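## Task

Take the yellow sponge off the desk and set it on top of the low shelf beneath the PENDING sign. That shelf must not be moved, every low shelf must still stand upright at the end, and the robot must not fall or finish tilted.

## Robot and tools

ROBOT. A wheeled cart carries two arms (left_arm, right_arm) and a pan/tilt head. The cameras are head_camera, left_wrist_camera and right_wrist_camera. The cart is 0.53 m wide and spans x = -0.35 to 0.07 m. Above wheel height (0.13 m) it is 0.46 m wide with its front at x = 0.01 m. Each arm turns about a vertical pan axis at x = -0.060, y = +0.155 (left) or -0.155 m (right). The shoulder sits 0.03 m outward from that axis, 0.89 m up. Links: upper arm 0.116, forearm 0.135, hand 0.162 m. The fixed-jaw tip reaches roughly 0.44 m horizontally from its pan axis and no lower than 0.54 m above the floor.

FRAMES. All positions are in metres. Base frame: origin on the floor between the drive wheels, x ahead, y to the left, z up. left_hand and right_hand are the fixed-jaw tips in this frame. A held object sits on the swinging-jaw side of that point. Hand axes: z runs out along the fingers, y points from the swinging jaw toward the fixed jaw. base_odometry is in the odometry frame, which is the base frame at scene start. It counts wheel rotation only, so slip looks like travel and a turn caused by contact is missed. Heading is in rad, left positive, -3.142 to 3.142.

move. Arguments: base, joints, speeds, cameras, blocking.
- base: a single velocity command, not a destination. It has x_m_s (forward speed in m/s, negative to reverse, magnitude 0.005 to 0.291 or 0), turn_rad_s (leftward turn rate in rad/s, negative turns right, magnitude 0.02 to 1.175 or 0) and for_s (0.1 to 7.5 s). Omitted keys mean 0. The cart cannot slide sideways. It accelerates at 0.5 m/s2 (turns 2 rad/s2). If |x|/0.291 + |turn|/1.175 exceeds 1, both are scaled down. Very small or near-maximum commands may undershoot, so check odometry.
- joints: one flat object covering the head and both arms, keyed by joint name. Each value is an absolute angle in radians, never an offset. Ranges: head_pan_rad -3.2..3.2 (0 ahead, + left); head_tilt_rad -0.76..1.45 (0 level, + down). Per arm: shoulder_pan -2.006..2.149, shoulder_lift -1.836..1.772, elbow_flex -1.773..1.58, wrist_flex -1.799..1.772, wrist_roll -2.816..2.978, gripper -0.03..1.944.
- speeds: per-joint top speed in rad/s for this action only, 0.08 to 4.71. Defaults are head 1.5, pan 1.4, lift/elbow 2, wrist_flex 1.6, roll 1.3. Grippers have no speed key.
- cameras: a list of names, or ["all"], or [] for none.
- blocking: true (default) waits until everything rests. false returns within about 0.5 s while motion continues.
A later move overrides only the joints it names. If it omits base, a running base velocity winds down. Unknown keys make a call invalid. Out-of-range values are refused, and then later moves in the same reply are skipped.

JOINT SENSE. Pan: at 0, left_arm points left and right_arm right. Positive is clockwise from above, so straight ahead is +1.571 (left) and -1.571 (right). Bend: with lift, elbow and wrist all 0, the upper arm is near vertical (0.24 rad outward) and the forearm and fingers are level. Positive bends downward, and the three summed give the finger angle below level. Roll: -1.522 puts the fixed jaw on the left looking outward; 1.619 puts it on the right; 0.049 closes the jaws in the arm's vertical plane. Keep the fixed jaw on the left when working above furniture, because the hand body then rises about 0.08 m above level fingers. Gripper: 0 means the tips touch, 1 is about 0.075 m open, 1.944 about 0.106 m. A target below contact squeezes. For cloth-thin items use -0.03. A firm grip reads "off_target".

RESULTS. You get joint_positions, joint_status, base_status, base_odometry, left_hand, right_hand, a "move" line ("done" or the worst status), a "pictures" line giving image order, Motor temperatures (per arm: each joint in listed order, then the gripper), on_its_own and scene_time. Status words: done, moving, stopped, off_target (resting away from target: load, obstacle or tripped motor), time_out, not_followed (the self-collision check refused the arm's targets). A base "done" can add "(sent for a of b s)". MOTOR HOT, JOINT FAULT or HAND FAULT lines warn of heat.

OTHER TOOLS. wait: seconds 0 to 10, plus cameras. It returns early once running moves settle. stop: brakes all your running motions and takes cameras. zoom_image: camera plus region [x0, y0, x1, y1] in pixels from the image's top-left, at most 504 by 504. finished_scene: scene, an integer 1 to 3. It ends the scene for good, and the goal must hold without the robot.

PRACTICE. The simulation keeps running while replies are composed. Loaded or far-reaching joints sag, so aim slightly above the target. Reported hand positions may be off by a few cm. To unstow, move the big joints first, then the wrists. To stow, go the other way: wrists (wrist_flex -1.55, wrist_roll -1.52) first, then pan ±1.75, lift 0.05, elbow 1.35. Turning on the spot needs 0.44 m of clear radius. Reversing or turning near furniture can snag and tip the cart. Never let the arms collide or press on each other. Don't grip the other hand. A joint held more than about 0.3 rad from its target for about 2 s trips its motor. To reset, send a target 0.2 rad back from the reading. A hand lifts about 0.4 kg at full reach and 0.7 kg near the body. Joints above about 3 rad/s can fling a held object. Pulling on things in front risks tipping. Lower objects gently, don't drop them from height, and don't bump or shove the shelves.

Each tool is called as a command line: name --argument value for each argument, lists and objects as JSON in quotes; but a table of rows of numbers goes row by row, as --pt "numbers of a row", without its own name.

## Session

move --joints '{"head_pan_rad":0,"head_tilt_rad":0.35}' --cameras '["head_camera"]'

move --joints '{"head_pan_rad":0.8}' --cameras '["head_camera"]'

move --joints '{"head_pan_rad":1.6}' --cameras '["head_camera"]'

move --joints '{"head_pan_rad":2.4}' --cameras '["head_camera"]'

move --joints '{"head_pan_rad":3.14}' --cameras '["head_camera"]'

move --joints '{"head_pan_rad":-2.4}' --cameras '["head_camera"]'

move --joints '{"head_pan_rad":-1.6}' --cameras '["head_camera"]'

move --joints '{"head_pan_rad":-0.8}' --cameras '["head_camera"]'

Scene clock: 1.03 s.
Motor temperatures (°C): left_arm=[30 31 30 30 31 29] | right_arm=[29 27 26 27 29 26]
move: done
base_odometry: x=+0.000 y=+0.000 heading=+0.000
base_status: not commanded
joint_positions: head_pan_rad=+0.000 head_tilt_rad=+0.342 left_arm_shoulder_pan_rad=+0.002 left_arm_shoulder_lift_rad=-1.688 left_arm_elbow_flex_rad=+1.459 left_arm_wrist_flex_rad=+0.984 left_arm_wrist_roll_rad=-0.001 left_arm_gripper_rad=+0.000 right_arm_shoulder_pan_rad=+0.004 right_arm_shoulder_lift_rad=-1.732 right_arm_elbow_flex_rad=+1.485 right_arm_wrist_flex_rad=+1.015 right_arm_wrist_roll_rad=+0.000 right_arm_gripper_rad=+0.000
joint_status: all done
left_hand: x=-0.0597 y=+0.3120 z=+0.8286 quat_wxyz=(+0.397, -0.918, +0.023, +0.009) (m; base frame)
right_hand: x=-0.0607 y=-0.3093 z=+0.8243 quat_wxyz=(+0.009, +0.024, +0.920, -0.391) (m; base frame)
pictures: head_camera
Images, in order (width x height): head_camera 644x476.

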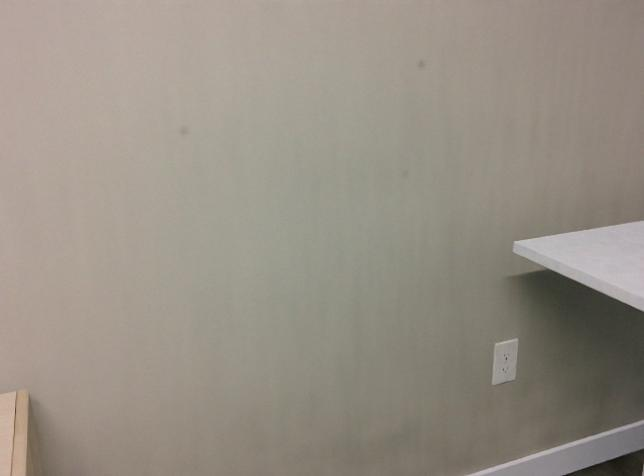

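Scene clock: 2.37 s.
move: done
base_odometry: x=+0.000 y=+0.000 heading=+0.000
base_status: not commanded
joint_positions: head_pan_rad=+0.790 head_tilt_rad=+0.342 left_arm_shoulder_pan_rad=+0.002 left_arm_shoulder_lift_rad=-1.688 left_arm_elbow_flex_rad=+1.459 left_arm_wrist_flex_rad=+0.984 left_arm_wrist_roll_rad=-0.001 left_arm_gripper_rad=+0.000 right_arm_shoulder_pan_rad=+0.004 right_arm_shoulder_lift_rad=-1.732 right_arm_elbow_flex_rad=+1.485 right_arm_wrist_flex_rad=+1.015 right_arm_wrist_roll_rad=+0.000 right_arm_gripper_rad=+0.000
joint_status: all done
left_hand: x=-0.0597 y=+0.3120 z=+0.8286 quat_wxyz=(+0.397, -0.918, +0.023, +0.009) (m; base frame)
right_hand: x=-0.0607 y=-0.3093 z=+0.8243 quat_wxyz=(+0.009, +0.024, +0.920, -0.391) (m; base frame)
pictures: head_camera
Images, in order (width x height): head_camera 644x476.

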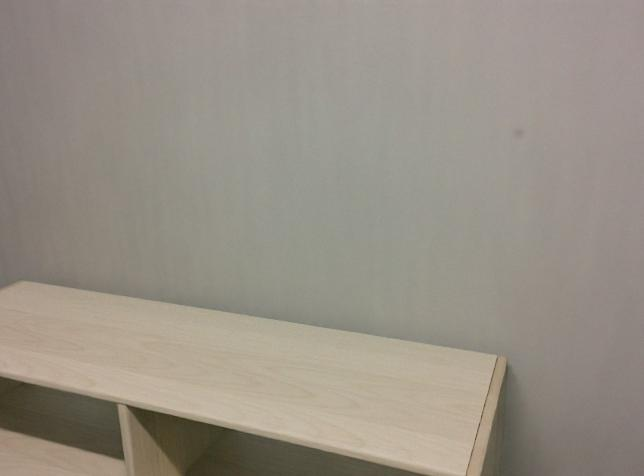

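Scene clock: 3.70 s.
move: done
base_odometry: x=+0.000 y=+0.000 heading=+0.000
base_status: not commanded
joint_positions: head_pan_rad=+1.589 head_tilt_rad=+0.342 left_arm_shoulder_pan_rad=+0.002 left_arm_shoulder_lift_rad=-1.688 left_arm_elbow_flex_rad=+1.459 left_arm_wrist_flex_rad=+0.984 left_arm_wrist_roll_rad=-0.001 left_arm_gripper_rad=+0.000 right_arm_shoulder_pan_rad=+0.004 right_arm_shoulder_lift_rad=-1.732 right_arm_elbow_flex_rad=+1.485 right_arm_wrist_flex_rad=+1.015 right_arm_wrist_roll_rad=+0.000 right_arm_gripper_rad=+0.000
joint_status: all done
left_hand: x=-0.0597 y=+0.3120 z=+0.8286 quat_wxyz=(+0.397, -0.918, +0.023, +0.009) (m; base frame)
right_hand: x=-0.0607 y=-0.3093 z=+0.8243 quat_wxyz=(+0.009, +0.024, +0.920, -0.391) (m; base frame)
pictures: head_camera
Images, in order (width x height): head_camera 644x476.

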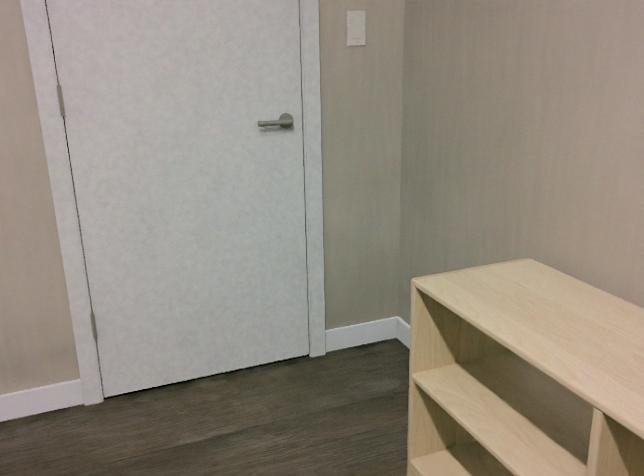

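Scene clock: 5.03 s.
move: done
base_odometry: x=+0.000 y=+0.000 heading=+0.000
base_status: not commanded
joint_positions: head_pan_rad=+2.390 head_tilt_rad=+0.342 left_arm_shoulder_pan_rad=+0.002 left_arm_shoulder_lift_rad=-1.688 left_arm_elbow_flex_rad=+1.459 left_arm_wrist_flex_rad=+0.984 left_arm_wrist_roll_rad=-0.001 left_arm_gripper_rad=+0.000 right_arm_shoulder_pan_rad=+0.004 right_arm_shoulder_lift_rad=-1.732 right_arm_elbow_flex_rad=+1.485 right_arm_wrist_flex_rad=+1.015 right_arm_wrist_roll_rad=+0.000 right_arm_gripper_rad=+0.000
joint_status: all done
left_hand: x=-0.0597 y=+0.3120 z=+0.8286 quat_wxyz=(+0.397, -0.918, +0.023, +0.009) (m; base frame)
right_hand: x=-0.0607 y=-0.3093 z=+0.8243 quat_wxyz=(+0.009, +0.024, +0.920, -0.391) (m; base frame)
pictures: head_camera
Images, in order (width x height): head_camera 644x476.

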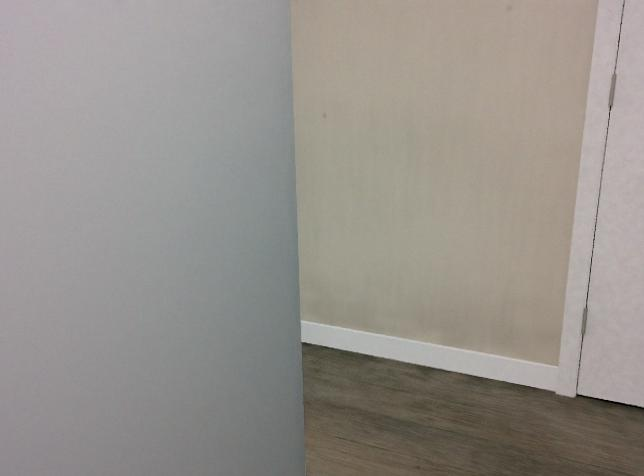

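Scene clock: 6.33 s.
move: done
base_odometry: x=+0.000 y=+0.000 heading=+0.000
base_status: not commanded
joint_positions: head_pan_rad=+3.129 head_tilt_rad=+0.342 left_arm_shoulder_pan_rad=+0.002 left_arm_shoulder_lift_rad=-1.688 left_arm_elbow_flex_rad=+1.459 left_arm_wrist_flex_rad=+0.984 left_arm_wrist_roll_rad=-0.001 left_arm_gripper_rad=+0.000 right_arm_shoulder_pan_rad=+0.004 right_arm_shoulder_lift_rad=-1.732 right_arm_elbow_flex_rad=+1.485 right_arm_wrist_flex_rad=+1.015 right_arm_wrist_roll_rad=+0.000 right_arm_gripper_rad=+0.000
joint_status: all done
left_hand: x=-0.0597 y=+0.3120 z=+0.8286 quat_wxyz=(+0.397, -0.918, +0.023, +0.009) (m; base frame)
right_hand: x=-0.0607 y=-0.3093 z=+0.8243 quat_wxyz=(+0.009, +0.024, +0.920, -0.391) (m; base frame)
pictures: head_camera
Images, in order (width x height): head_camera 644x476.

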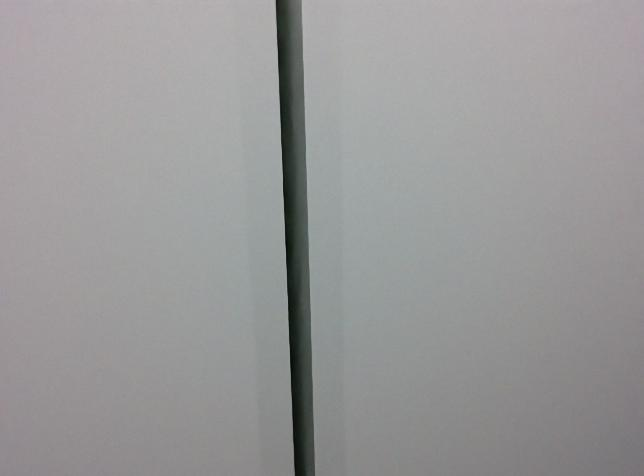

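Scene clock: 10.83 s.
move: done
base_odometry: x=+0.000 y=+0.000 heading=+0.000
base_status: not commanded
joint_positions: head_pan_rad=-2.391 head_tilt_rad=+0.342 left_arm_shoulder_pan_rad=+0.002 left_arm_shoulder_lift_rad=-1.688 left_arm_elbow_flex_rad=+1.459 left_arm_wrist_flex_rad=+0.984 left_arm_wrist_roll_rad=-0.001 left_arm_gripper_rad=+0.000 right_arm_shoulder_pan_rad=+0.004 right_arm_shoulder_lift_rad=-1.732 right_arm_elbow_flex_rad=+1.485 right_arm_wrist_flex_rad=+1.015 right_arm_wrist_roll_rad=+0.000 right_arm_gripper_rad=+0.000
joint_status: all done
left_hand: x=-0.0597 y=+0.3120 z=+0.8286 quat_wxyz=(+0.397, -0.918, +0.023, +0.009) (m; base frame)
right_hand: x=-0.0607 y=-0.3093 z=+0.8243 quat_wxyz=(+0.009, +0.024, +0.920, -0.391) (m; base frame)
pictures: head_camera
Images, in order (width x height): head_camera 644x476.

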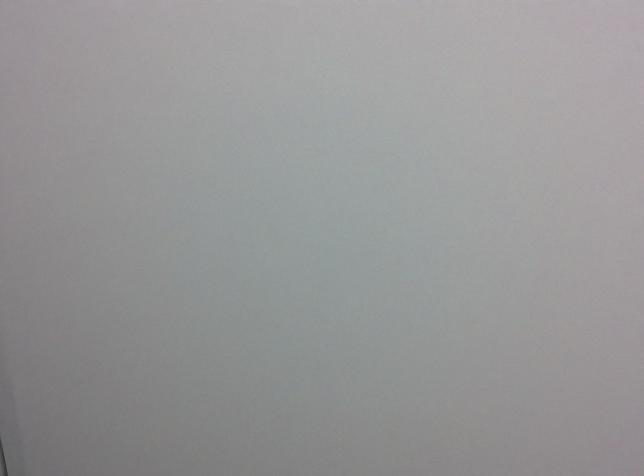

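Scene clock: 12.17 s.
move: done
base_odometry: x=+0.000 y=+0.000 heading=+0.000
base_status: not commanded
joint_positions: head_pan_rad=-1.611 head_tilt_rad=+0.342 left_arm_shoulder_pan_rad=+0.002 left_arm_shoulder_lift_rad=-1.688 left_arm_elbow_flex_rad=+1.459 left_arm_wrist_flex_rad=+0.984 left_arm_wrist_roll_rad=-0.001 left_arm_gripper_rad=+0.000 right_arm_shoulder_pan_rad=+0.004 right_arm_shoulder_lift_rad=-1.732 right_arm_elbow_flex_rad=+1.485 right_arm_wrist_flex_rad=+1.015 right_arm_wrist_roll_rad=+0.000 right_arm_gripper_rad=+0.000
joint_status: all done
left_hand: x=-0.0597 y=+0.3120 z=+0.8286 quat_wxyz=(+0.397, -0.918, +0.023, +0.009) (m; base frame)
right_hand: x=-0.0607 y=-0.3093 z=+0.8243 quat_wxyz=(+0.009, +0.024, +0.920, -0.391) (m; base frame)
pictures: head_camera
Images, in order (width x height): head_camera 644x476.

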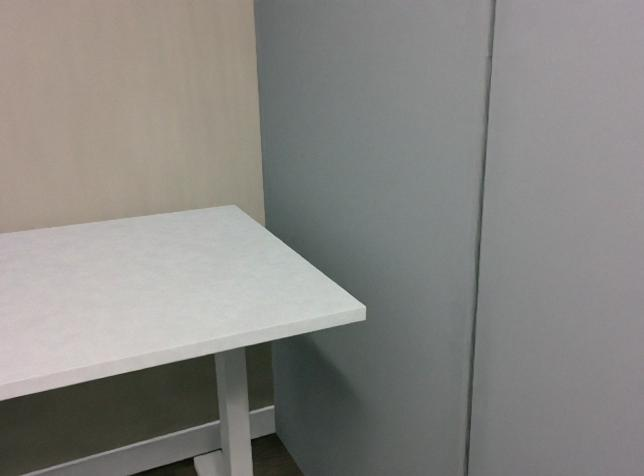

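Scene clock: 13.50 s.
move: done
base_odometry: x=+0.000 y=+0.000 heading=+0.000
base_status: not commanded
joint_positions: head_pan_rad=-0.810 head_tilt_rad=+0.342 left_arm_shoulder_pan_rad=+0.002 left_arm_shoulder_lift_rad=-1.688 left_arm_elbow_flex_rad=+1.459 left_arm_wrist_flex_rad=+0.984 left_arm_wrist_roll_rad=-0.001 left_arm_gripper_rad=+0.000 right_arm_shoulder_pan_rad=+0.004 right_arm_shoulder_lift_rad=-1.732 right_arm_elbow_flex_rad=+1.485 right_arm_wrist_flex_rad=+1.015 right_arm_wrist_roll_rad=+0.000 right_arm_gripper_rad=+0.000
joint_status: all done
left_hand: x=-0.0597 y=+0.3120 z=+0.8286 quat_wxyz=(+0.397, -0.918, +0.023, +0.009) (m; base frame)
right_hand: x=-0.0607 y=-0.3093 z=+0.8243 quat_wxyz=(+0.009, +0.024, +0.920, -0.391) (m; base frame)
pictures: head_camera
Images, in order (width x height): head_camera 644x476.

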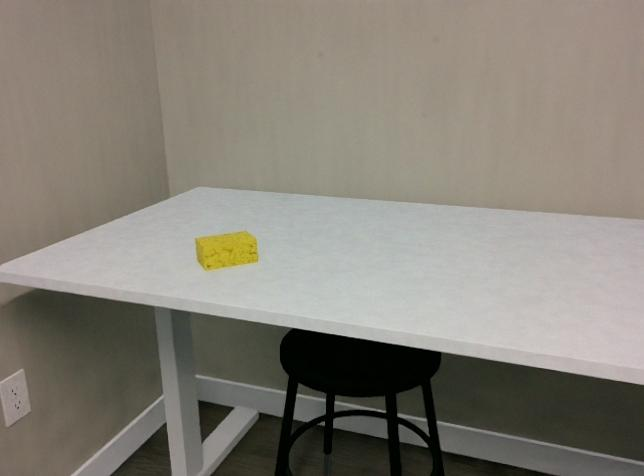

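move --joints '{"head_pan_rad":0.9,"head_tilt_rad":-0.2}' --cameras '["head_camera"]'

move --base '{"turn_rad_s":-0.1,"for_s":1.8}'

move --base '{"x_m_s":0.2,"for_s":2.95}'

move --base '{"turn_rad_s":-0.3,"for_s":3.12}' --joints '{"head_pan_rad":0,"head_tilt_rad":0.8}' --cameras '["head_camera"]'

Scene clock: 40.33 s.
move: done
base_odometry: x=+0.000 y=+0.000 heading=+0.000
base_status: not commanded
joint_positions: head_pan_rad=+0.890 head_tilt_rad=-0.190 left_arm_shoulder_pan_rad=+0.002 left_arm_shoulder_lift_rad=-1.688 left_arm_elbow_flex_rad=+1.459 left_arm_wrist_flex_rad=+0.984 left_arm_wrist_roll_rad=-0.001 left_arm_gripper_rad=+0.000 right_arm_shoulder_pan_rad=+0.004 right_arm_shoulder_lift_rad=-1.732 right_arm_elbow_flex_rad=+1.485 right_arm_wrist_flex_rad=+1.015 right_arm_wrist_roll_rad=+0.000 right_arm_gripper_rad=+0.000
joint_status: all done
left_hand: x=-0.0597 y=+0.3120 z=+0.8286 quat_wxyz=(+0.397, -0.918, +0.023, +0.009) (m; base frame)
right_hand: x=-0.0607 y=-0.3093 z=+0.8243 quat_wxyz=(+0.009, +0.024, +0.920, -0.391) (m; base frame)
pictures: head_camera
Images, in order (width x height): head_camera 644x476.

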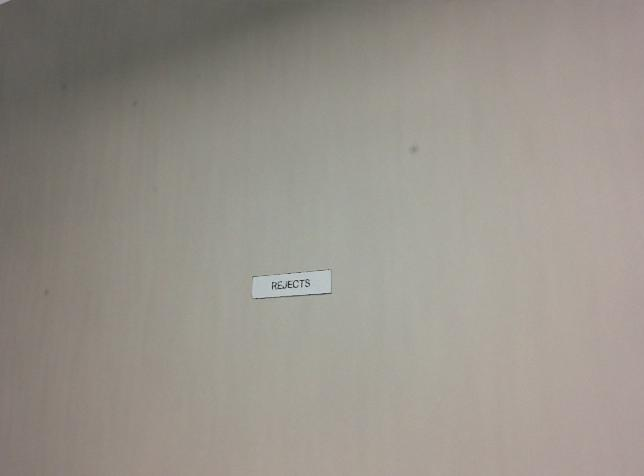

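Scene clock: 42.63 s.
move: done
base_odometry: x=+0.000 y=+0.000 heading=-0.175
base_status: done (sent for 1.8 of 1.8 s)
joint_positions: head_pan_rad=+0.890 head_tilt_rad=-0.190 left_arm_shoulder_pan_rad=+0.003 left_arm_shoulder_lift_rad=-1.688 left_arm_elbow_flex_rad=+1.459 left_arm_wrist_flex_rad=+0.984 left_arm_wrist_roll_rad=-0.001 left_arm_gripper_rad=+0.000 right_arm_shoulder_pan_rad=+0.004 right_arm_shoulder_lift_rad=-1.732 right_arm_elbow_flex_rad=+1.485 right_arm_wrist_flex_rad=+1.015 right_arm_wrist_roll_rad=+0.000 right_arm_gripper_rad=+0.000
joint_status: not commanded
left_hand: x=-0.0595 y=+0.3120 z=+0.8286 quat_wxyz=(+0.397, -0.918, +0.024, +0.009) (m; base frame)
right_hand: x=-0.0607 y=-0.3093 z=+0.8243 quat_wxyz=(+0.009, +0.024, +0.920, -0.391) (m; base frame)
pictures: none

Scene clock: 46.67 s.
move: done
base_odometry: x=+0.584 y=-0.106 heading=-0.180
base_status: done (sent for 2.97 of 2.97 s)
joint_positions: head_pan_rad=+0.890 head_tilt_rad=-0.190 left_arm_shoulder_pan_rad=-0.001 left_arm_shoulder_lift_rad=-1.688 left_arm_elbow_flex_rad=+1.459 left_arm_wrist_flex_rad=+0.984 left_arm_wrist_roll_rad=-0.001 left_arm_gripper_rad=+0.000 right_arm_shoulder_pan_rad=+0.001 right_arm_shoulder_lift_rad=-1.732 right_arm_elbow_flex_rad=+1.485 right_arm_wrist_flex_rad=+1.015 right_arm_wrist_roll_rad=+0.000 right_arm_gripper_rad=+0.000
joint_status: not commanded
left_hand: x=-0.0602 y=+0.3120 z=+0.8286 quat_wxyz=(+0.397, -0.918, +0.022, +0.010) (m; base frame)
right_hand: x=-0.0602 y=-0.3093 z=+0.8243 quat_wxyz=(+0.009, +0.023, +0.920, -0.391) (m; base frame)
pictures: none

Scene clock: 50.40 s.
move: done
base_odometry: x=+0.583 y=-0.106 heading=-1.121
base_status: done (sent for 3.13 of 3.13 s)
joint_positions: head_pan_rad=+0.009 head_tilt_rad=+0.794 left_arm_shoulder_pan_rad=+0.000 left_arm_shoulder_lift_rad=-1.688 left_arm_elbow_flex_rad=+1.459 left_arm_wrist_flex_rad=+0.984 left_arm_wrist_roll_rad=-0.001 left_arm_gripper_rad=+0.000 right_arm_shoulder_pan_rad=+0.003 right_arm_shoulder_lift_rad=-1.732 right_arm_elbow_flex_rad=+1.485 right_arm_wrist_flex_rad=+1.015 right_arm_wrist_roll_rad=+0.000 right_arm_gripper_rad=+0.000
joint_status: all done
left_hand: x=-0.0600 y=+0.3120 z=+0.8286 quat_wxyz=(+0.397, -0.918, +0.023, +0.010) (m; base frame)
right_hand: x=-0.0604 y=-0.3093 z=+0.8243 quat_wxyz=(+0.009, +0.024, +0.920, -0.391) (m; base frame)
pictures: head_camera
Images, in order (width x height): head_camera 644x476.

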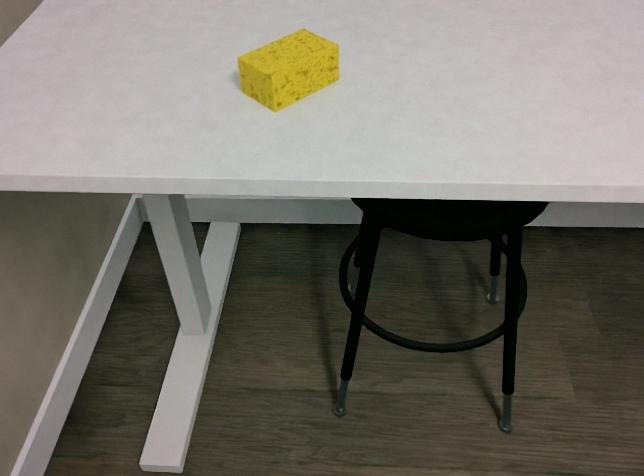

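move --joints '{"left_arm_shoulder_lift_rad":0.0,"left_arm_elbow_flex_rad":-0.25,"left_arm_wrist_flex_rad":0.8,"left_arm_gripper_rad":1.9}'

move --joints '{"left_arm_shoulder_pan_rad":1.83,"left_arm_wrist_roll_rad":-2.12}'

move --base '{"x_m_s":0.15,"for_s":2.95}' --joints '{"head_tilt_rad":1.0,"head_pan_rad":0.0}'

move --joints '{"left_arm_shoulder_lift_rad":0.21,"left_arm_elbow_flex_rad":-0.26}' --cameras '["head_camera","left_wrist_camera"]'

Scene clock: 72.63 s.
move: done
base_odometry: x=+0.583 y=-0.106 heading=-1.121
base_status: not commanded
joint_positions: head_pan_rad=+0.009 head_tilt_rad=+0.794 left_arm_shoulder_pan_rad=+0.000 left_arm_shoulder_lift_rad=+0.005 left_arm_elbow_flex_rad=-0.213 left_arm_wrist_flex_rad=+0.813 left_arm_wrist_roll_rad=-0.001 left_arm_gripper_rad=+1.891 right_arm_shoulder_pan_rad=+0.003 right_arm_shoulder_lift_rad=-1.732 right_arm_elbow_flex_rad=+1.485 right_arm_wrist_flex_rad=+1.015 right_arm_wrist_roll_rad=+0.000 right_arm_gripper_rad=+0.000
joint_status: all done
left_hand: x=-0.0599 y=+0.4724 z=+0.9414 quat_wxyz=(+0.464, -0.886, +0.022, +0.011) (m; base frame)
right_hand: x=-0.0604 y=-0.3093 z=+0.8243 quat_wxyz=(+0.009, +0.024, +0.920, -0.391) (m; base frame)
pictures: none

Scene clock: 75.07 s.
move: done
base_odometry: x=+0.583 y=-0.106 heading=-1.121
base_status: not commanded
joint_positions: head_pan_rad=+0.009 head_tilt_rad=+0.794 left_arm_shoulder_pan_rad=+1.823 left_arm_shoulder_lift_rad=+0.005 left_arm_elbow_flex_rad=-0.213 left_arm_wrist_flex_rad=+0.813 left_arm_wrist_roll_rad=-2.116 left_arm_gripper_rad=+1.891 right_arm_shoulder_pan_rad=+0.003 right_arm_shoulder_lift_rad=-1.732 right_arm_elbow_flex_rad=+1.485 right_arm_wrist_flex_rad=+1.015 right_arm_wrist_roll_rad=+0.000 right_arm_gripper_rad=+0.000
joint_status: all done
left_hand: x=+0.2557 y=+0.0805 z=+0.9514 quat_wxyz=(+0.457, +0.364, +0.808, +0.079) (m; base frame)
right_hand: x=-0.0604 y=-0.3093 z=+0.8243 quat_wxyz=(+0.009, +0.024, +0.920, -0.391) (m; base frame)
pictures: none

Scene clock: 78.90 s.
move: done
base_odometry: x=+0.777 y=-0.507 heading=-1.121
base_status: done (sent for 2.97 of 2.97 s)
joint_positions: head_pan_rad=+0.009 head_tilt_rad=+0.994 left_arm_shoulder_pan_rad=+1.826 left_arm_shoulder_lift_rad=+0.005 left_arm_elbow_flex_rad=-0.213 left_arm_wrist_flex_rad=+0.813 left_arm_wrist_roll_rad=-2.116 left_arm_gripper_rad=+1.891 right_arm_shoulder_pan_rad=+0.001 right_arm_shoulder_lift_rad=-1.732 right_arm_elbow_flex_rad=+1.485 right_arm_wrist_flex_rad=+1.015 right_arm_wrist_roll_rad=+0.000 right_arm_gripper_rad=+0.000
joint_status: all done
left_hand: x=+0.2554 y=+0.0796 z=+0.9514 quat_wxyz=(+0.457, +0.365, +0.807, +0.078) (m; base frame)
right_hand: x=-0.0602 y=-0.3093 z=+0.8243 quat_wxyz=(+0.009, +0.023, +0.920, -0.391) (m; base frame)
pictures: none

Scene clock: 79.73 s.
move: done
base_odometry: x=+0.777 y=-0.507 heading=-1.121
base_status: not commanded
joint_positions: head_pan_rad=+0.009 head_tilt_rad=+0.994 left_arm_shoulder_pan_rad=+1.826 left_arm_shoulder_lift_rad=+0.218 left_arm_elbow_flex_rad=-0.225 left_arm_wrist_flex_rad=+0.813 left_arm_wrist_roll_rad=-2.116 left_arm_gripper_rad=+1.891 right_arm_shoulder_pan_rad=+0.001 right_arm_shoulder_lift_rad=-1.732 right_arm_elbow_flex_rad=+1.485 right_arm_wrist_flex_rad=+1.015 right_arm_wrist_roll_rad=+0.000 right_arm_gripper_rad=+0.000
joint_status: all done
left_hand: x=+0.2620 y=+0.0778 z=+0.8909 quat_wxyz=(+0.367, +0.382, +0.846, +0.063) (m; base frame)
right_hand: x=-0.0602 y=-0.3093 z=+0.8243 quat_wxyz=(+0.009, +0.023, +0.920, -0.391) (m; base frame)
pictures: head_camera, left_wrist_camera
Images, in order (width x height): head_camera 644x476, left_wrist_camera 644x476.

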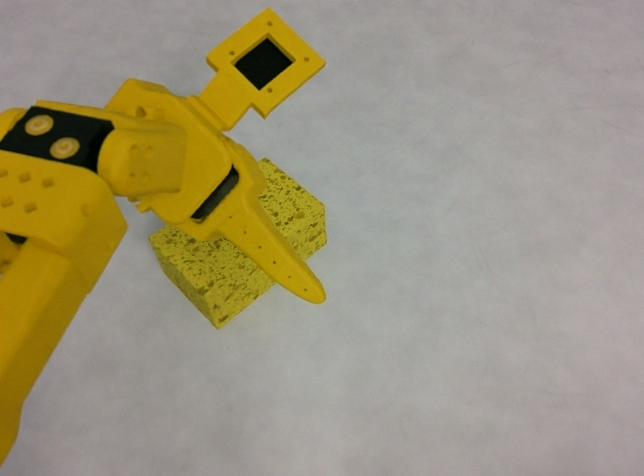

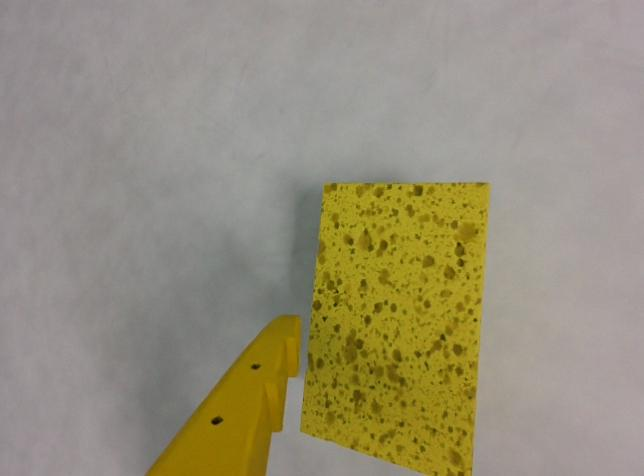

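move --joints '{"left_arm_shoulder_lift_rad":0.5,"left_arm_elbow_flex_rad":-0.5,"left_arm_wrist_flex_rad":0.82,"left_arm_shoulder_pan_rad":1.8}' --cameras '["left_wrist_camera"]'

Scene clock: 89.27 s.
move: done
base_odometry: x=+0.777 y=-0.507 heading=-1.121
base_status: not commanded
joint_positions: head_pan_rad=+0.009 head_tilt_rad=+0.994 left_arm_shoulder_pan_rad=+1.806 left_arm_shoulder_lift_rad=+0.511 left_arm_elbow_flex_rad=-0.463 left_arm_wrist_flex_rad=+0.817 left_arm_wrist_roll_rad=-2.116 left_arm_gripper_rad=+1.891 right_arm_shoulder_pan_rad=+0.001 right_arm_shoulder_lift_rad=-1.732 right_arm_elbow_flex_rad=+1.485 right_arm_wrist_flex_rad=+1.015 right_arm_wrist_roll_rad=+0.000 right_arm_gripper_rad=+0.000
joint_status: all done
left_hand: x=+0.2841 y=+0.0794 z=+0.8577 quat_wxyz=(+0.340, +0.378, +0.859, +0.062) (m; base frame)
right_hand: x=-0.0602 y=-0.3093 z=+0.8243 quat_wxyz=(+0.009, +0.023, +0.920, -0.391) (m; base frame)
pictures: left_wrist_camera
Images, in order (width x height): left_wrist_camera 644x476.

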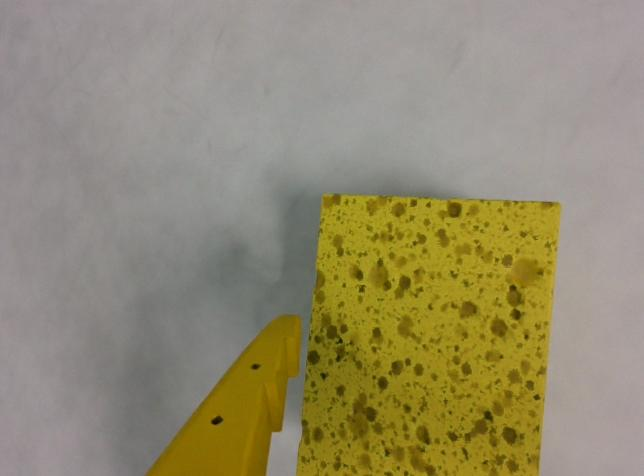

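move --joints '{"left_arm_shoulder_pan_rad":1.745,"left_arm_shoulder_lift_rad":0.58,"left_arm_elbow_flex_rad":-0.57}'

move --joints '{"left_arm_shoulder_lift_rad":0.69,"left_arm_elbow_flex_rad":-0.6,"left_arm_wrist_flex_rad":0.82}' --speeds '{"left_arm_shoulder_lift_rad":0.3,"left_arm_elbow_flex_rad":0.3}' --cameras '["head_camera","left_wrist_camera"]'

Scene clock: 97.00 s.
move: done
base_odometry: x=+0.777 y=-0.507 heading=-1.121
base_status: not commanded
joint_positions: head_pan_rad=+0.009 head_tilt_rad=+0.994 left_arm_shoulder_pan_rad=+1.746 left_arm_shoulder_lift_rad=+0.591 left_arm_elbow_flex_rad=-0.535 left_arm_wrist_flex_rad=+0.817 left_arm_wrist_roll_rad=-2.116 left_arm_gripper_rad=+1.891 right_arm_shoulder_pan_rad=+0.001 right_arm_shoulder_lift_rad=-1.732 right_arm_elbow_flex_rad=+1.485 right_arm_wrist_flex_rad=+1.015 right_arm_wrist_roll_rad=+0.000 right_arm_gripper_rad=+0.000
joint_status: all done
left_hand: x=+0.2934 y=+0.0991 z=+0.8492 quat_wxyz=(+0.334, +0.352, +0.871, +0.071) (m; base frame)
right_hand: x=-0.0602 y=-0.3093 z=+0.8243 quat_wxyz=(+0.009, +0.023, +0.920, -0.391) (m; base frame)
pictures: none

Scene clock: 97.80 s.
move: done
base_odometry: x=+0.777 y=-0.507 heading=-1.121
base_status: not commanded
joint_positions: head_pan_rad=+0.009 head_tilt_rad=+0.994 left_arm_shoulder_pan_rad=+1.746 left_arm_shoulder_lift_rad=+0.703 left_arm_elbow_flex_rad=-0.564 left_arm_wrist_flex_rad=+0.817 left_arm_wrist_roll_rad=-2.116 left_arm_gripper_rad=+1.891 right_arm_shoulder_pan_rad=+0.001 right_arm_shoulder_lift_rad=-1.732 right_arm_elbow_flex_rad=+1.485 right_arm_wrist_flex_rad=+1.015 right_arm_wrist_roll_rad=+0.000 right_arm_gripper_rad=+0.000
joint_status: all done
left_hand: x=+0.2907 y=+0.0996 z=+0.8195 quat_wxyz=(+0.296, +0.357, +0.883, +0.063) (m; base frame)
right_hand: x=-0.0602 y=-0.3093 z=+0.8243 quat_wxyz=(+0.009, +0.023, +0.920, -0.391) (m; base frame)
pictures: head_camera, left_wrist_camera
Images, in order (width x height): head_camera 644x476, left_wrist_camera 644x476.

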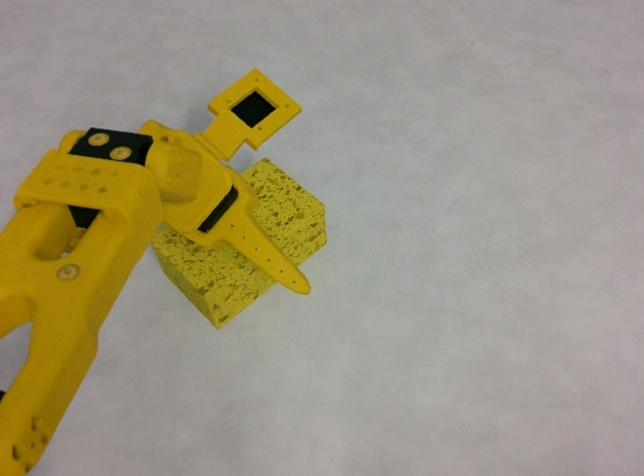

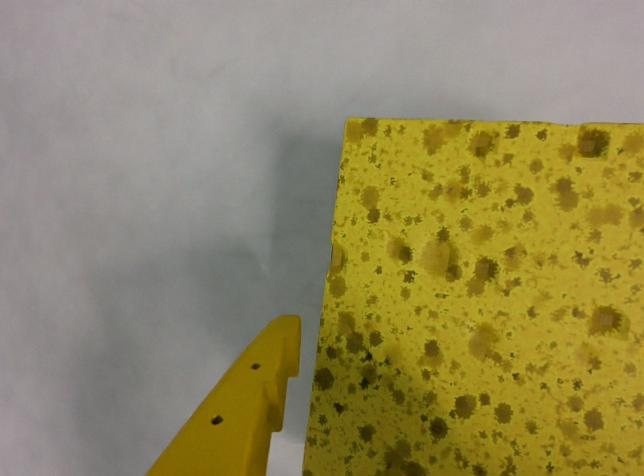

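move --joints '{"left_arm_shoulder_lift_rad":0.71,"left_arm_gripper_rad":0.25}' --cameras '["head_camera","left_wrist_camera"]'

Scene clock: 102.80 s.
move: off_target
base_odometry: x=+0.777 y=-0.507 heading=-1.121
base_status: not commanded
joint_positions: head_pan_rad=+0.009 head_tilt_rad=+0.994 left_arm_shoulder_pan_rad=+1.752 left_arm_shoulder_lift_rad=+0.723 left_arm_elbow_flex_rad=-0.570 left_arm_wrist_flex_rad=+0.817 left_arm_wrist_roll_rad=-2.115 left_arm_gripper_rad=+0.781 right_arm_shoulder_pan_rad=+0.001 right_arm_shoulder_lift_rad=-1.732 right_arm_elbow_flex_rad=+1.485 right_arm_wrist_flex_rad=+1.015 right_arm_wrist_roll_rad=+0.000 right_arm_gripper_rad=+0.000
joint_status: left_arm_gripper_rad off_target (ended at +0.781, target +0.250); the others done
left_hand: x=+0.2897 y=+0.0976 z=+0.8145 quat_wxyz=(+0.290, +0.360, +0.885, +0.060) (m; base frame)
right_hand: x=-0.0602 y=-0.3093 z=+0.8243 quat_wxyz=(+0.009, +0.023, +0.920, -0.391) (m; base frame)
pictures: head_camera, left_wrist_camera
Images, in order (width x height): head_camera 644x476, left_wrist_camera 644x476.

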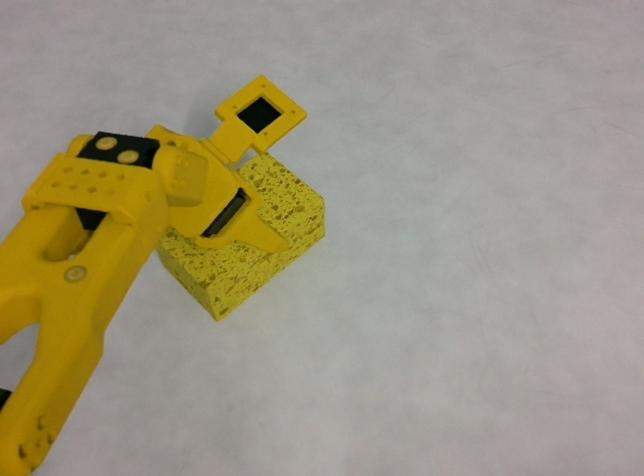

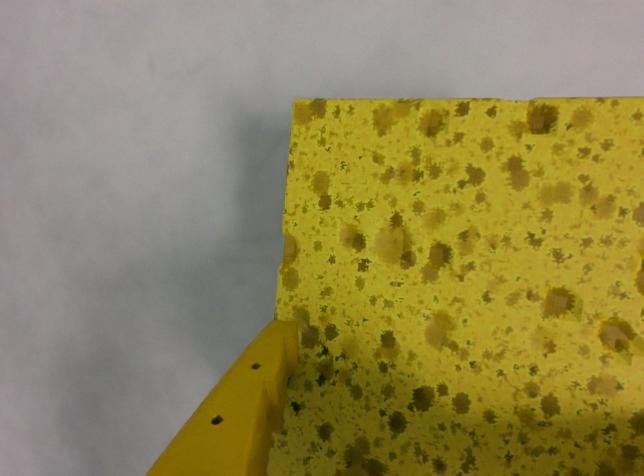

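move --joints '{"left_arm_shoulder_lift_rad":0.3,"left_arm_gripper_rad":0.7}' --speeds '{"left_arm_shoulder_lift_rad":0.4}' --cameras '["head_camera"]'

move --base '{"x_m_s":-0.15,"for_s":3.0}' --joints '{"head_pan_rad":1.9,"head_tilt_rad":-0.1}' --cameras '["head_camera"]'

move --joints '{"head_pan_rad":1.9,"head_tilt_rad":0.35}' --cameras '["head_camera"]'

move --joints '{"head_pan_rad":2.7,"head_tilt_rad":0.1}' --cameras '["head_camera"]'

move --joints '{"head_pan_rad":-2.6,"head_tilt_rad":0.3}' --cameras '["head_camera"]'

Scene clock: 115.93 s.
move: off_target
base_odometry: x=+0.777 y=-0.507 heading=-1.121
base_status: not commanded
joint_positions: head_pan_rad=+0.009 head_tilt_rad=+0.994 left_arm_shoulder_pan_rad=+1.750 left_arm_shoulder_lift_rad=+0.364 left_arm_elbow_flex_rad=-0.572 left_arm_wrist_flex_rad=+0.817 left_arm_wrist_roll_rad=-2.125 left_arm_gripper_rad=+0.816 right_arm_shoulder_pan_rad=+0.001 right_arm_shoulder_lift_rad=-1.732 right_arm_elbow_flex_rad=+1.485 right_arm_wrist_flex_rad=+1.015 right_arm_wrist_roll_rad=+0.000 right_arm_gripper_rad=+0.000
joint_status: left_arm_gripper_rad off_target (ended at +0.817, target +0.700); the others done
left_hand: x=+0.2970 y=+0.0967 z=+0.9338 quat_wxyz=(+0.452, +0.338, +0.820, +0.097) (m; base frame)
right_hand: x=-0.0602 y=-0.3093 z=+0.8243 quat_wxyz=(+0.009, +0.023, +0.920, -0.391) (m; base frame)
pictures: head_camera
Images, in order (width x height): head_camera 644x476.

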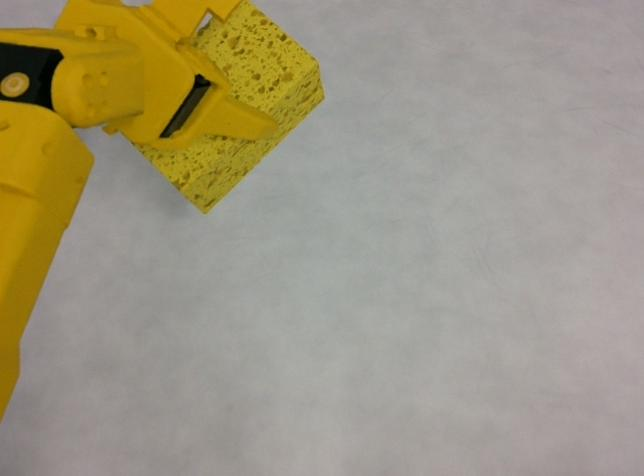

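Scene clock: 119.90 s.
move: done
base_odometry: x=+0.581 y=-0.102 heading=-1.116
base_status: done (sent for 3 of 3 s)
joint_positions: head_pan_rad=+1.890 head_tilt_rad=-0.090 left_arm_shoulder_pan_rad=+1.750 left_arm_shoulder_lift_rad=+0.364 left_arm_elbow_flex_rad=-0.572 left_arm_wrist_flex_rad=+0.817 left_arm_wrist_roll_rad=-2.125 left_arm_gripper_rad=+0.816 right_arm_shoulder_pan_rad=-0.002 right_arm_shoulder_lift_rad=-1.732 right_arm_elbow_flex_rad=+1.485 right_arm_wrist_flex_rad=+1.015 right_arm_wrist_roll_rad=+0.000 right_arm_gripper_rad=+0.000
joint_status: all done
left_hand: x=+0.2970 y=+0.0967 z=+0.9338 quat_wxyz=(+0.452, +0.338, +0.820, +0.097) (m; base frame)
right_hand: x=-0.0597 y=-0.3093 z=+0.8243 quat_wxyz=(+0.010, +0.021, +0.920, -0.390) (m; base frame)
pictures: head_camera
Images, in order (width x height): head_camera 644x476.

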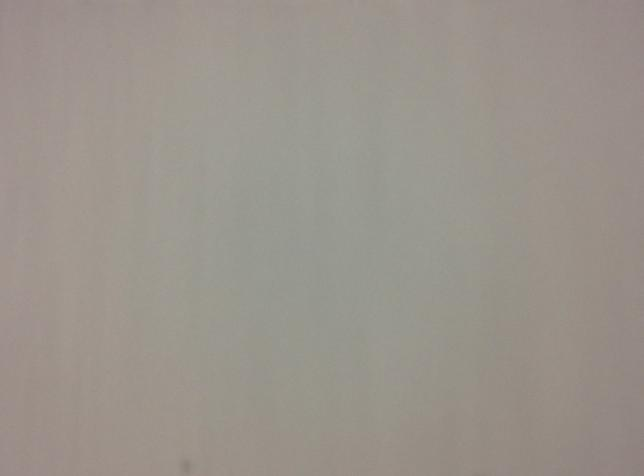

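Scene clock: 121.00 s.
move: done
base_odometry: x=+0.581 y=-0.102 heading=-1.116
base_status: not commanded
joint_positions: head_pan_rad=+1.890 head_tilt_rad=+0.342 left_arm_shoulder_pan_rad=+1.750 left_arm_shoulder_lift_rad=+0.364 left_arm_elbow_flex_rad=-0.572 left_arm_wrist_flex_rad=+0.817 left_arm_wrist_roll_rad=-2.125 left_arm_gripper_rad=+0.816 right_arm_shoulder_pan_rad=-0.002 right_arm_shoulder_lift_rad=-1.732 right_arm_elbow_flex_rad=+1.485 right_arm_wrist_flex_rad=+1.015 right_arm_wrist_roll_rad=+0.000 right_arm_gripper_rad=+0.000
joint_status: all done
left_hand: x=+0.2970 y=+0.0967 z=+0.9338 quat_wxyz=(+0.452, +0.338, +0.820, +0.097) (m; base frame)
right_hand: x=-0.0597 y=-0.3093 z=+0.8243 quat_wxyz=(+0.010, +0.021, +0.920, -0.390) (m; base frame)
pictures: head_camera
Images, in order (width x height): head_camera 644x476.

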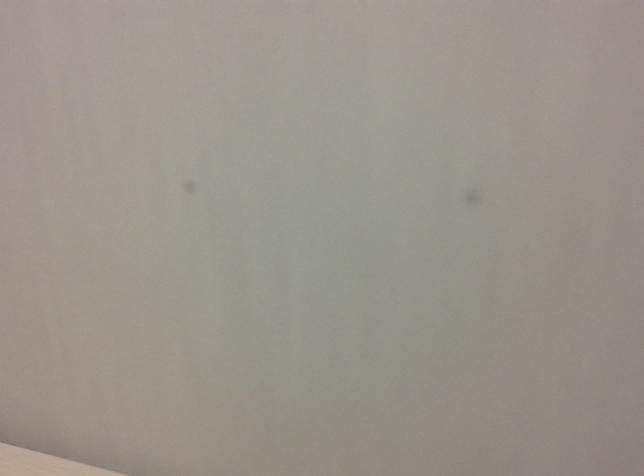

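Scene clock: 122.33 s.
move: done
base_odometry: x=+0.581 y=-0.102 heading=-1.116
base_status: not commanded
joint_positions: head_pan_rad=+2.689 head_tilt_rad=+0.111 left_arm_shoulder_pan_rad=+1.750 left_arm_shoulder_lift_rad=+0.364 left_arm_elbow_flex_rad=-0.572 left_arm_wrist_flex_rad=+0.817 left_arm_wrist_roll_rad=-2.125 left_arm_gripper_rad=+0.816 right_arm_shoulder_pan_rad=-0.002 right_arm_shoulder_lift_rad=-1.732 right_arm_elbow_flex_rad=+1.485 right_arm_wrist_flex_rad=+1.015 right_arm_wrist_roll_rad=+0.000 right_arm_gripper_rad=+0.000
joint_status: all done
left_hand: x=+0.2970 y=+0.0967 z=+0.9338 quat_wxyz=(+0.452, +0.338, +0.820, +0.097) (m; base frame)
right_hand: x=-0.0597 y=-0.3093 z=+0.8243 quat_wxyz=(+0.010, +0.021, +0.920, -0.390) (m; base frame)
pictures: head_camera
Images, in order (width x height): head_camera 644x476.

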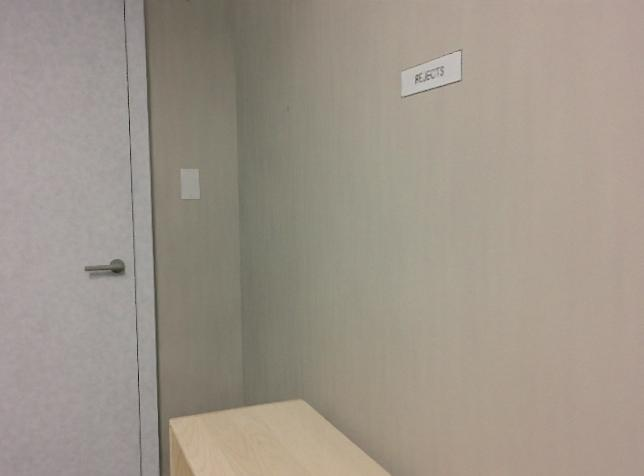

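Scene clock: 126.67 s.
move: done
base_odometry: x=+0.581 y=-0.102 heading=-1.116
base_status: not commanded
joint_positions: head_pan_rad=-2.591 head_tilt_rad=+0.292 left_arm_shoulder_pan_rad=+1.750 left_arm_shoulder_lift_rad=+0.364 left_arm_elbow_flex_rad=-0.572 left_arm_wrist_flex_rad=+0.817 left_arm_wrist_roll_rad=-2.125 left_arm_gripper_rad=+0.816 right_arm_shoulder_pan_rad=-0.002 right_arm_shoulder_lift_rad=-1.732 right_arm_elbow_flex_rad=+1.485 right_arm_wrist_flex_rad=+1.015 right_arm_wrist_roll_rad=+0.000 right_arm_gripper_rad=+0.000
joint_status: all done
left_hand: x=+0.2970 y=+0.0967 z=+0.9338 quat_wxyz=(+0.452, +0.338, +0.820, +0.097) (m; base frame)
right_hand: x=-0.0597 y=-0.3093 z=+0.8243 quat_wxyz=(+0.010, +0.021, +0.920, -0.390) (m; base frame)
pictures: head_camera
Images, in order (width x height): head_camera 644x476.

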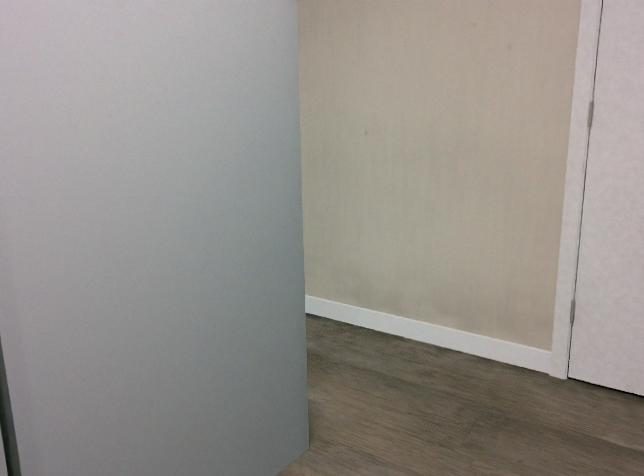

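move --joints '{"left_arm_gripper_rad":0.73,"left_arm_shoulder_lift_rad":-0.6,"left_arm_elbow_flex_rad":0.9,"left_arm_wrist_flex_rad":0.6}' --speeds '{"left_arm_shoulder_lift_rad":0.6,"left_arm_elbow_flex_rad":0.9,"left_arm_wrist_flex_rad":0.5}'

move --base '{"turn_rad_s":0.3,"for_s":2.0}'

move --base '{"x_m_s":-0.2,"for_s":2.75}'

move --base '{"turn_rad_s":0.4,"for_s":6.35}' --joints '{"head_pan_rad":0.0,"head_tilt_rad":0.5}' --cameras '["head_camera"]'

move --joints '{"head_pan_rad":0.6,"head_tilt_rad":0.5}' --cameras '["head_camera"]'

Scene clock: 154.97 s.
move: off_target
base_odometry: x=+0.581 y=-0.102 heading=-1.116
base_status: not commanded
joint_positions: head_pan_rad=-2.591 head_tilt_rad=+0.292 left_arm_shoulder_pan_rad=+1.750 left_arm_shoulder_lift_rad=-0.567 left_arm_elbow_flex_rad=+0.904 left_arm_wrist_flex_rad=+0.614 left_arm_wrist_roll_rad=-2.125 left_arm_gripper_rad=+0.816 right_arm_shoulder_pan_rad=-0.002 right_arm_shoulder_lift_rad=-1.732 right_arm_elbow_flex_rad=+1.485 right_arm_wrist_flex_rad=+1.015 right_arm_wrist_roll_rad=+0.000 right_arm_gripper_rad=+0.000
joint_status: left_arm_gripper_rad off_target (ended at +0.817, target +0.730); the others done
left_hand: x=+0.1569 y=+0.1222 z=+0.8361 quat_wxyz=(+0.298, +0.363, +0.880, +0.064) (m; base frame)
right_hand: x=-0.0597 y=-0.3093 z=+0.8243 quat_wxyz=(+0.010, +0.021, +0.920, -0.390) (m; base frame)
pictures: none

Scene clock: 157.53 s.
move: done
base_odometry: x=+0.581 y=-0.101 heading=-0.519
base_status: done (sent for 2 of 2 s)
joint_positions: head_pan_rad=-2.591 head_tilt_rad=+0.292 left_arm_shoulder_pan_rad=+1.749 left_arm_shoulder_lift_rad=-0.569 left_arm_elbow_flex_rad=+0.904 left_arm_wrist_flex_rad=+0.614 left_arm_wrist_roll_rad=-2.125 left_arm_gripper_rad=+0.816 right_arm_shoulder_pan_rad=+0.000 right_arm_shoulder_lift_rad=-1.732 right_arm_elbow_flex_rad=+1.485 right_arm_wrist_flex_rad=+1.015 right_arm_wrist_roll_rad=+0.000 right_arm_gripper_rad=+0.000
joint_status: not commanded
left_hand: x=+0.1571 y=+0.1225 z=+0.8364 quat_wxyz=(+0.299, +0.363, +0.880, +0.064) (m; base frame)
right_hand: x=-0.0599 y=-0.3093 z=+0.8243 quat_wxyz=(+0.010, +0.022, +0.920, -0.391) (m; base frame)
pictures: none

Scene clock: 161.53 s.
move: done
base_odometry: x=+0.100 y=+0.172 heading=-0.518
base_status: done (sent for 2.77 of 2.77 s)
joint_positions: head_pan_rad=-2.591 head_tilt_rad=+0.293 left_arm_shoulder_pan_rad=+1.747 left_arm_shoulder_lift_rad=-0.569 left_arm_elbow_flex_rad=+0.904 left_arm_wrist_flex_rad=+0.612 left_arm_wrist_roll_rad=-2.125 left_arm_gripper_rad=+0.816 right_arm_shoulder_pan_rad=-0.002 right_arm_shoulder_lift_rad=-1.732 right_arm_elbow_flex_rad=+1.485 right_arm_wrist_flex_rad=+1.015 right_arm_wrist_roll_rad=+0.000 right_arm_gripper_rad=+0.000
joint_status: not commanded
left_hand: x=+0.1573 y=+0.1228 z=+0.8365 quat_wxyz=(+0.299, +0.362, +0.880, +0.065) (m; base frame)
right_hand: x=-0.0597 y=-0.3093 z=+0.8243 quat_wxyz=(+0.010, +0.021, +0.920, -0.390) (m; base frame)
pictures: none

Scene clock: 168.50 s.
move: done
base_odometry: x=+0.100 y=+0.172 heading=+2.028
base_status: done (sent for 6.37 of 6.37 s)
joint_positions: head_pan_rad=-0.011 head_tilt_rad=+0.493 left_arm_shoulder_pan_rad=+1.746 left_arm_shoulder_lift_rad=-0.569 left_arm_elbow_flex_rad=+0.904 left_arm_wrist_flex_rad=+0.612 left_arm_wrist_roll_rad=-2.125 left_arm_gripper_rad=+0.816 right_arm_shoulder_pan_rad=+0.000 right_arm_shoulder_lift_rad=-1.732 right_arm_elbow_flex_rad=+1.485 right_arm_wrist_flex_rad=+1.015 right_arm_wrist_roll_rad=+0.000 right_arm_gripper_rad=+0.000
joint_status: all done
left_hand: x=+0.1574 y=+0.1231 z=+0.8365 quat_wxyz=(+0.299, +0.361, +0.881, +0.065) (m; base frame)
right_hand: x=-0.0599 y=-0.3093 z=+0.8243 quat_wxyz=(+0.010, +0.022, +0.920, -0.391) (m; base frame)
pictures: head_camera
Images, in order (width x height): head_camera 644x476.

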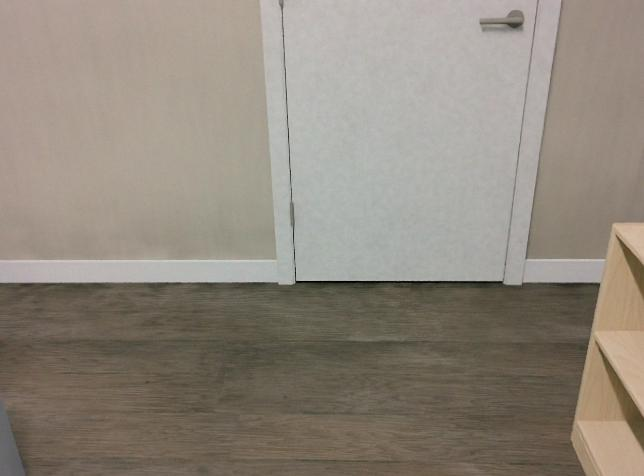

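Scene clock: 169.70 s.
move: done
base_odometry: x=+0.100 y=+0.172 heading=+2.028
base_status: not commanded
joint_positions: head_pan_rad=+0.589 head_tilt_rad=+0.493 left_arm_shoulder_pan_rad=+1.746 left_arm_shoulder_lift_rad=-0.569 left_arm_elbow_flex_rad=+0.904 left_arm_wrist_flex_rad=+0.612 left_arm_wrist_roll_rad=-2.125 left_arm_gripper_rad=+0.816 right_arm_shoulder_pan_rad=+0.000 right_arm_shoulder_lift_rad=-1.732 right_arm_elbow_flex_rad=+1.485 right_arm_wrist_flex_rad=+1.015 right_arm_wrist_roll_rad=+0.000 right_arm_gripper_rad=+0.000
joint_status: all done
left_hand: x=+0.1574 y=+0.1231 z=+0.8365 quat_wxyz=(+0.299, +0.361, +0.881, +0.065) (m; base frame)
right_hand: x=-0.0599 y=-0.3093 z=+0.8243 quat_wxyz=(+0.010, +0.022, +0.920, -0.391) (m; base frame)
pictures: head_camera
Images, in order (width x height): head_camera 644x476.

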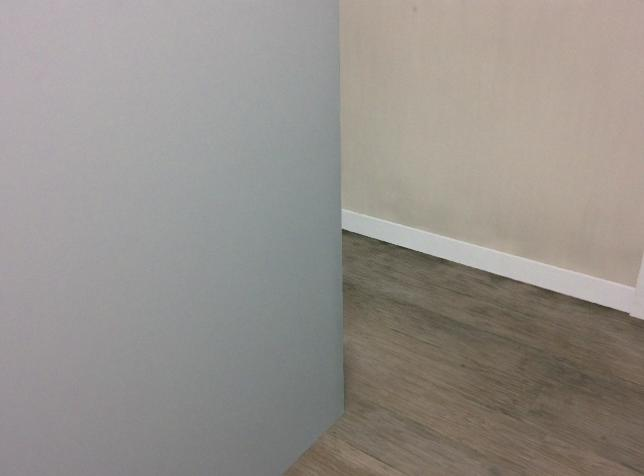

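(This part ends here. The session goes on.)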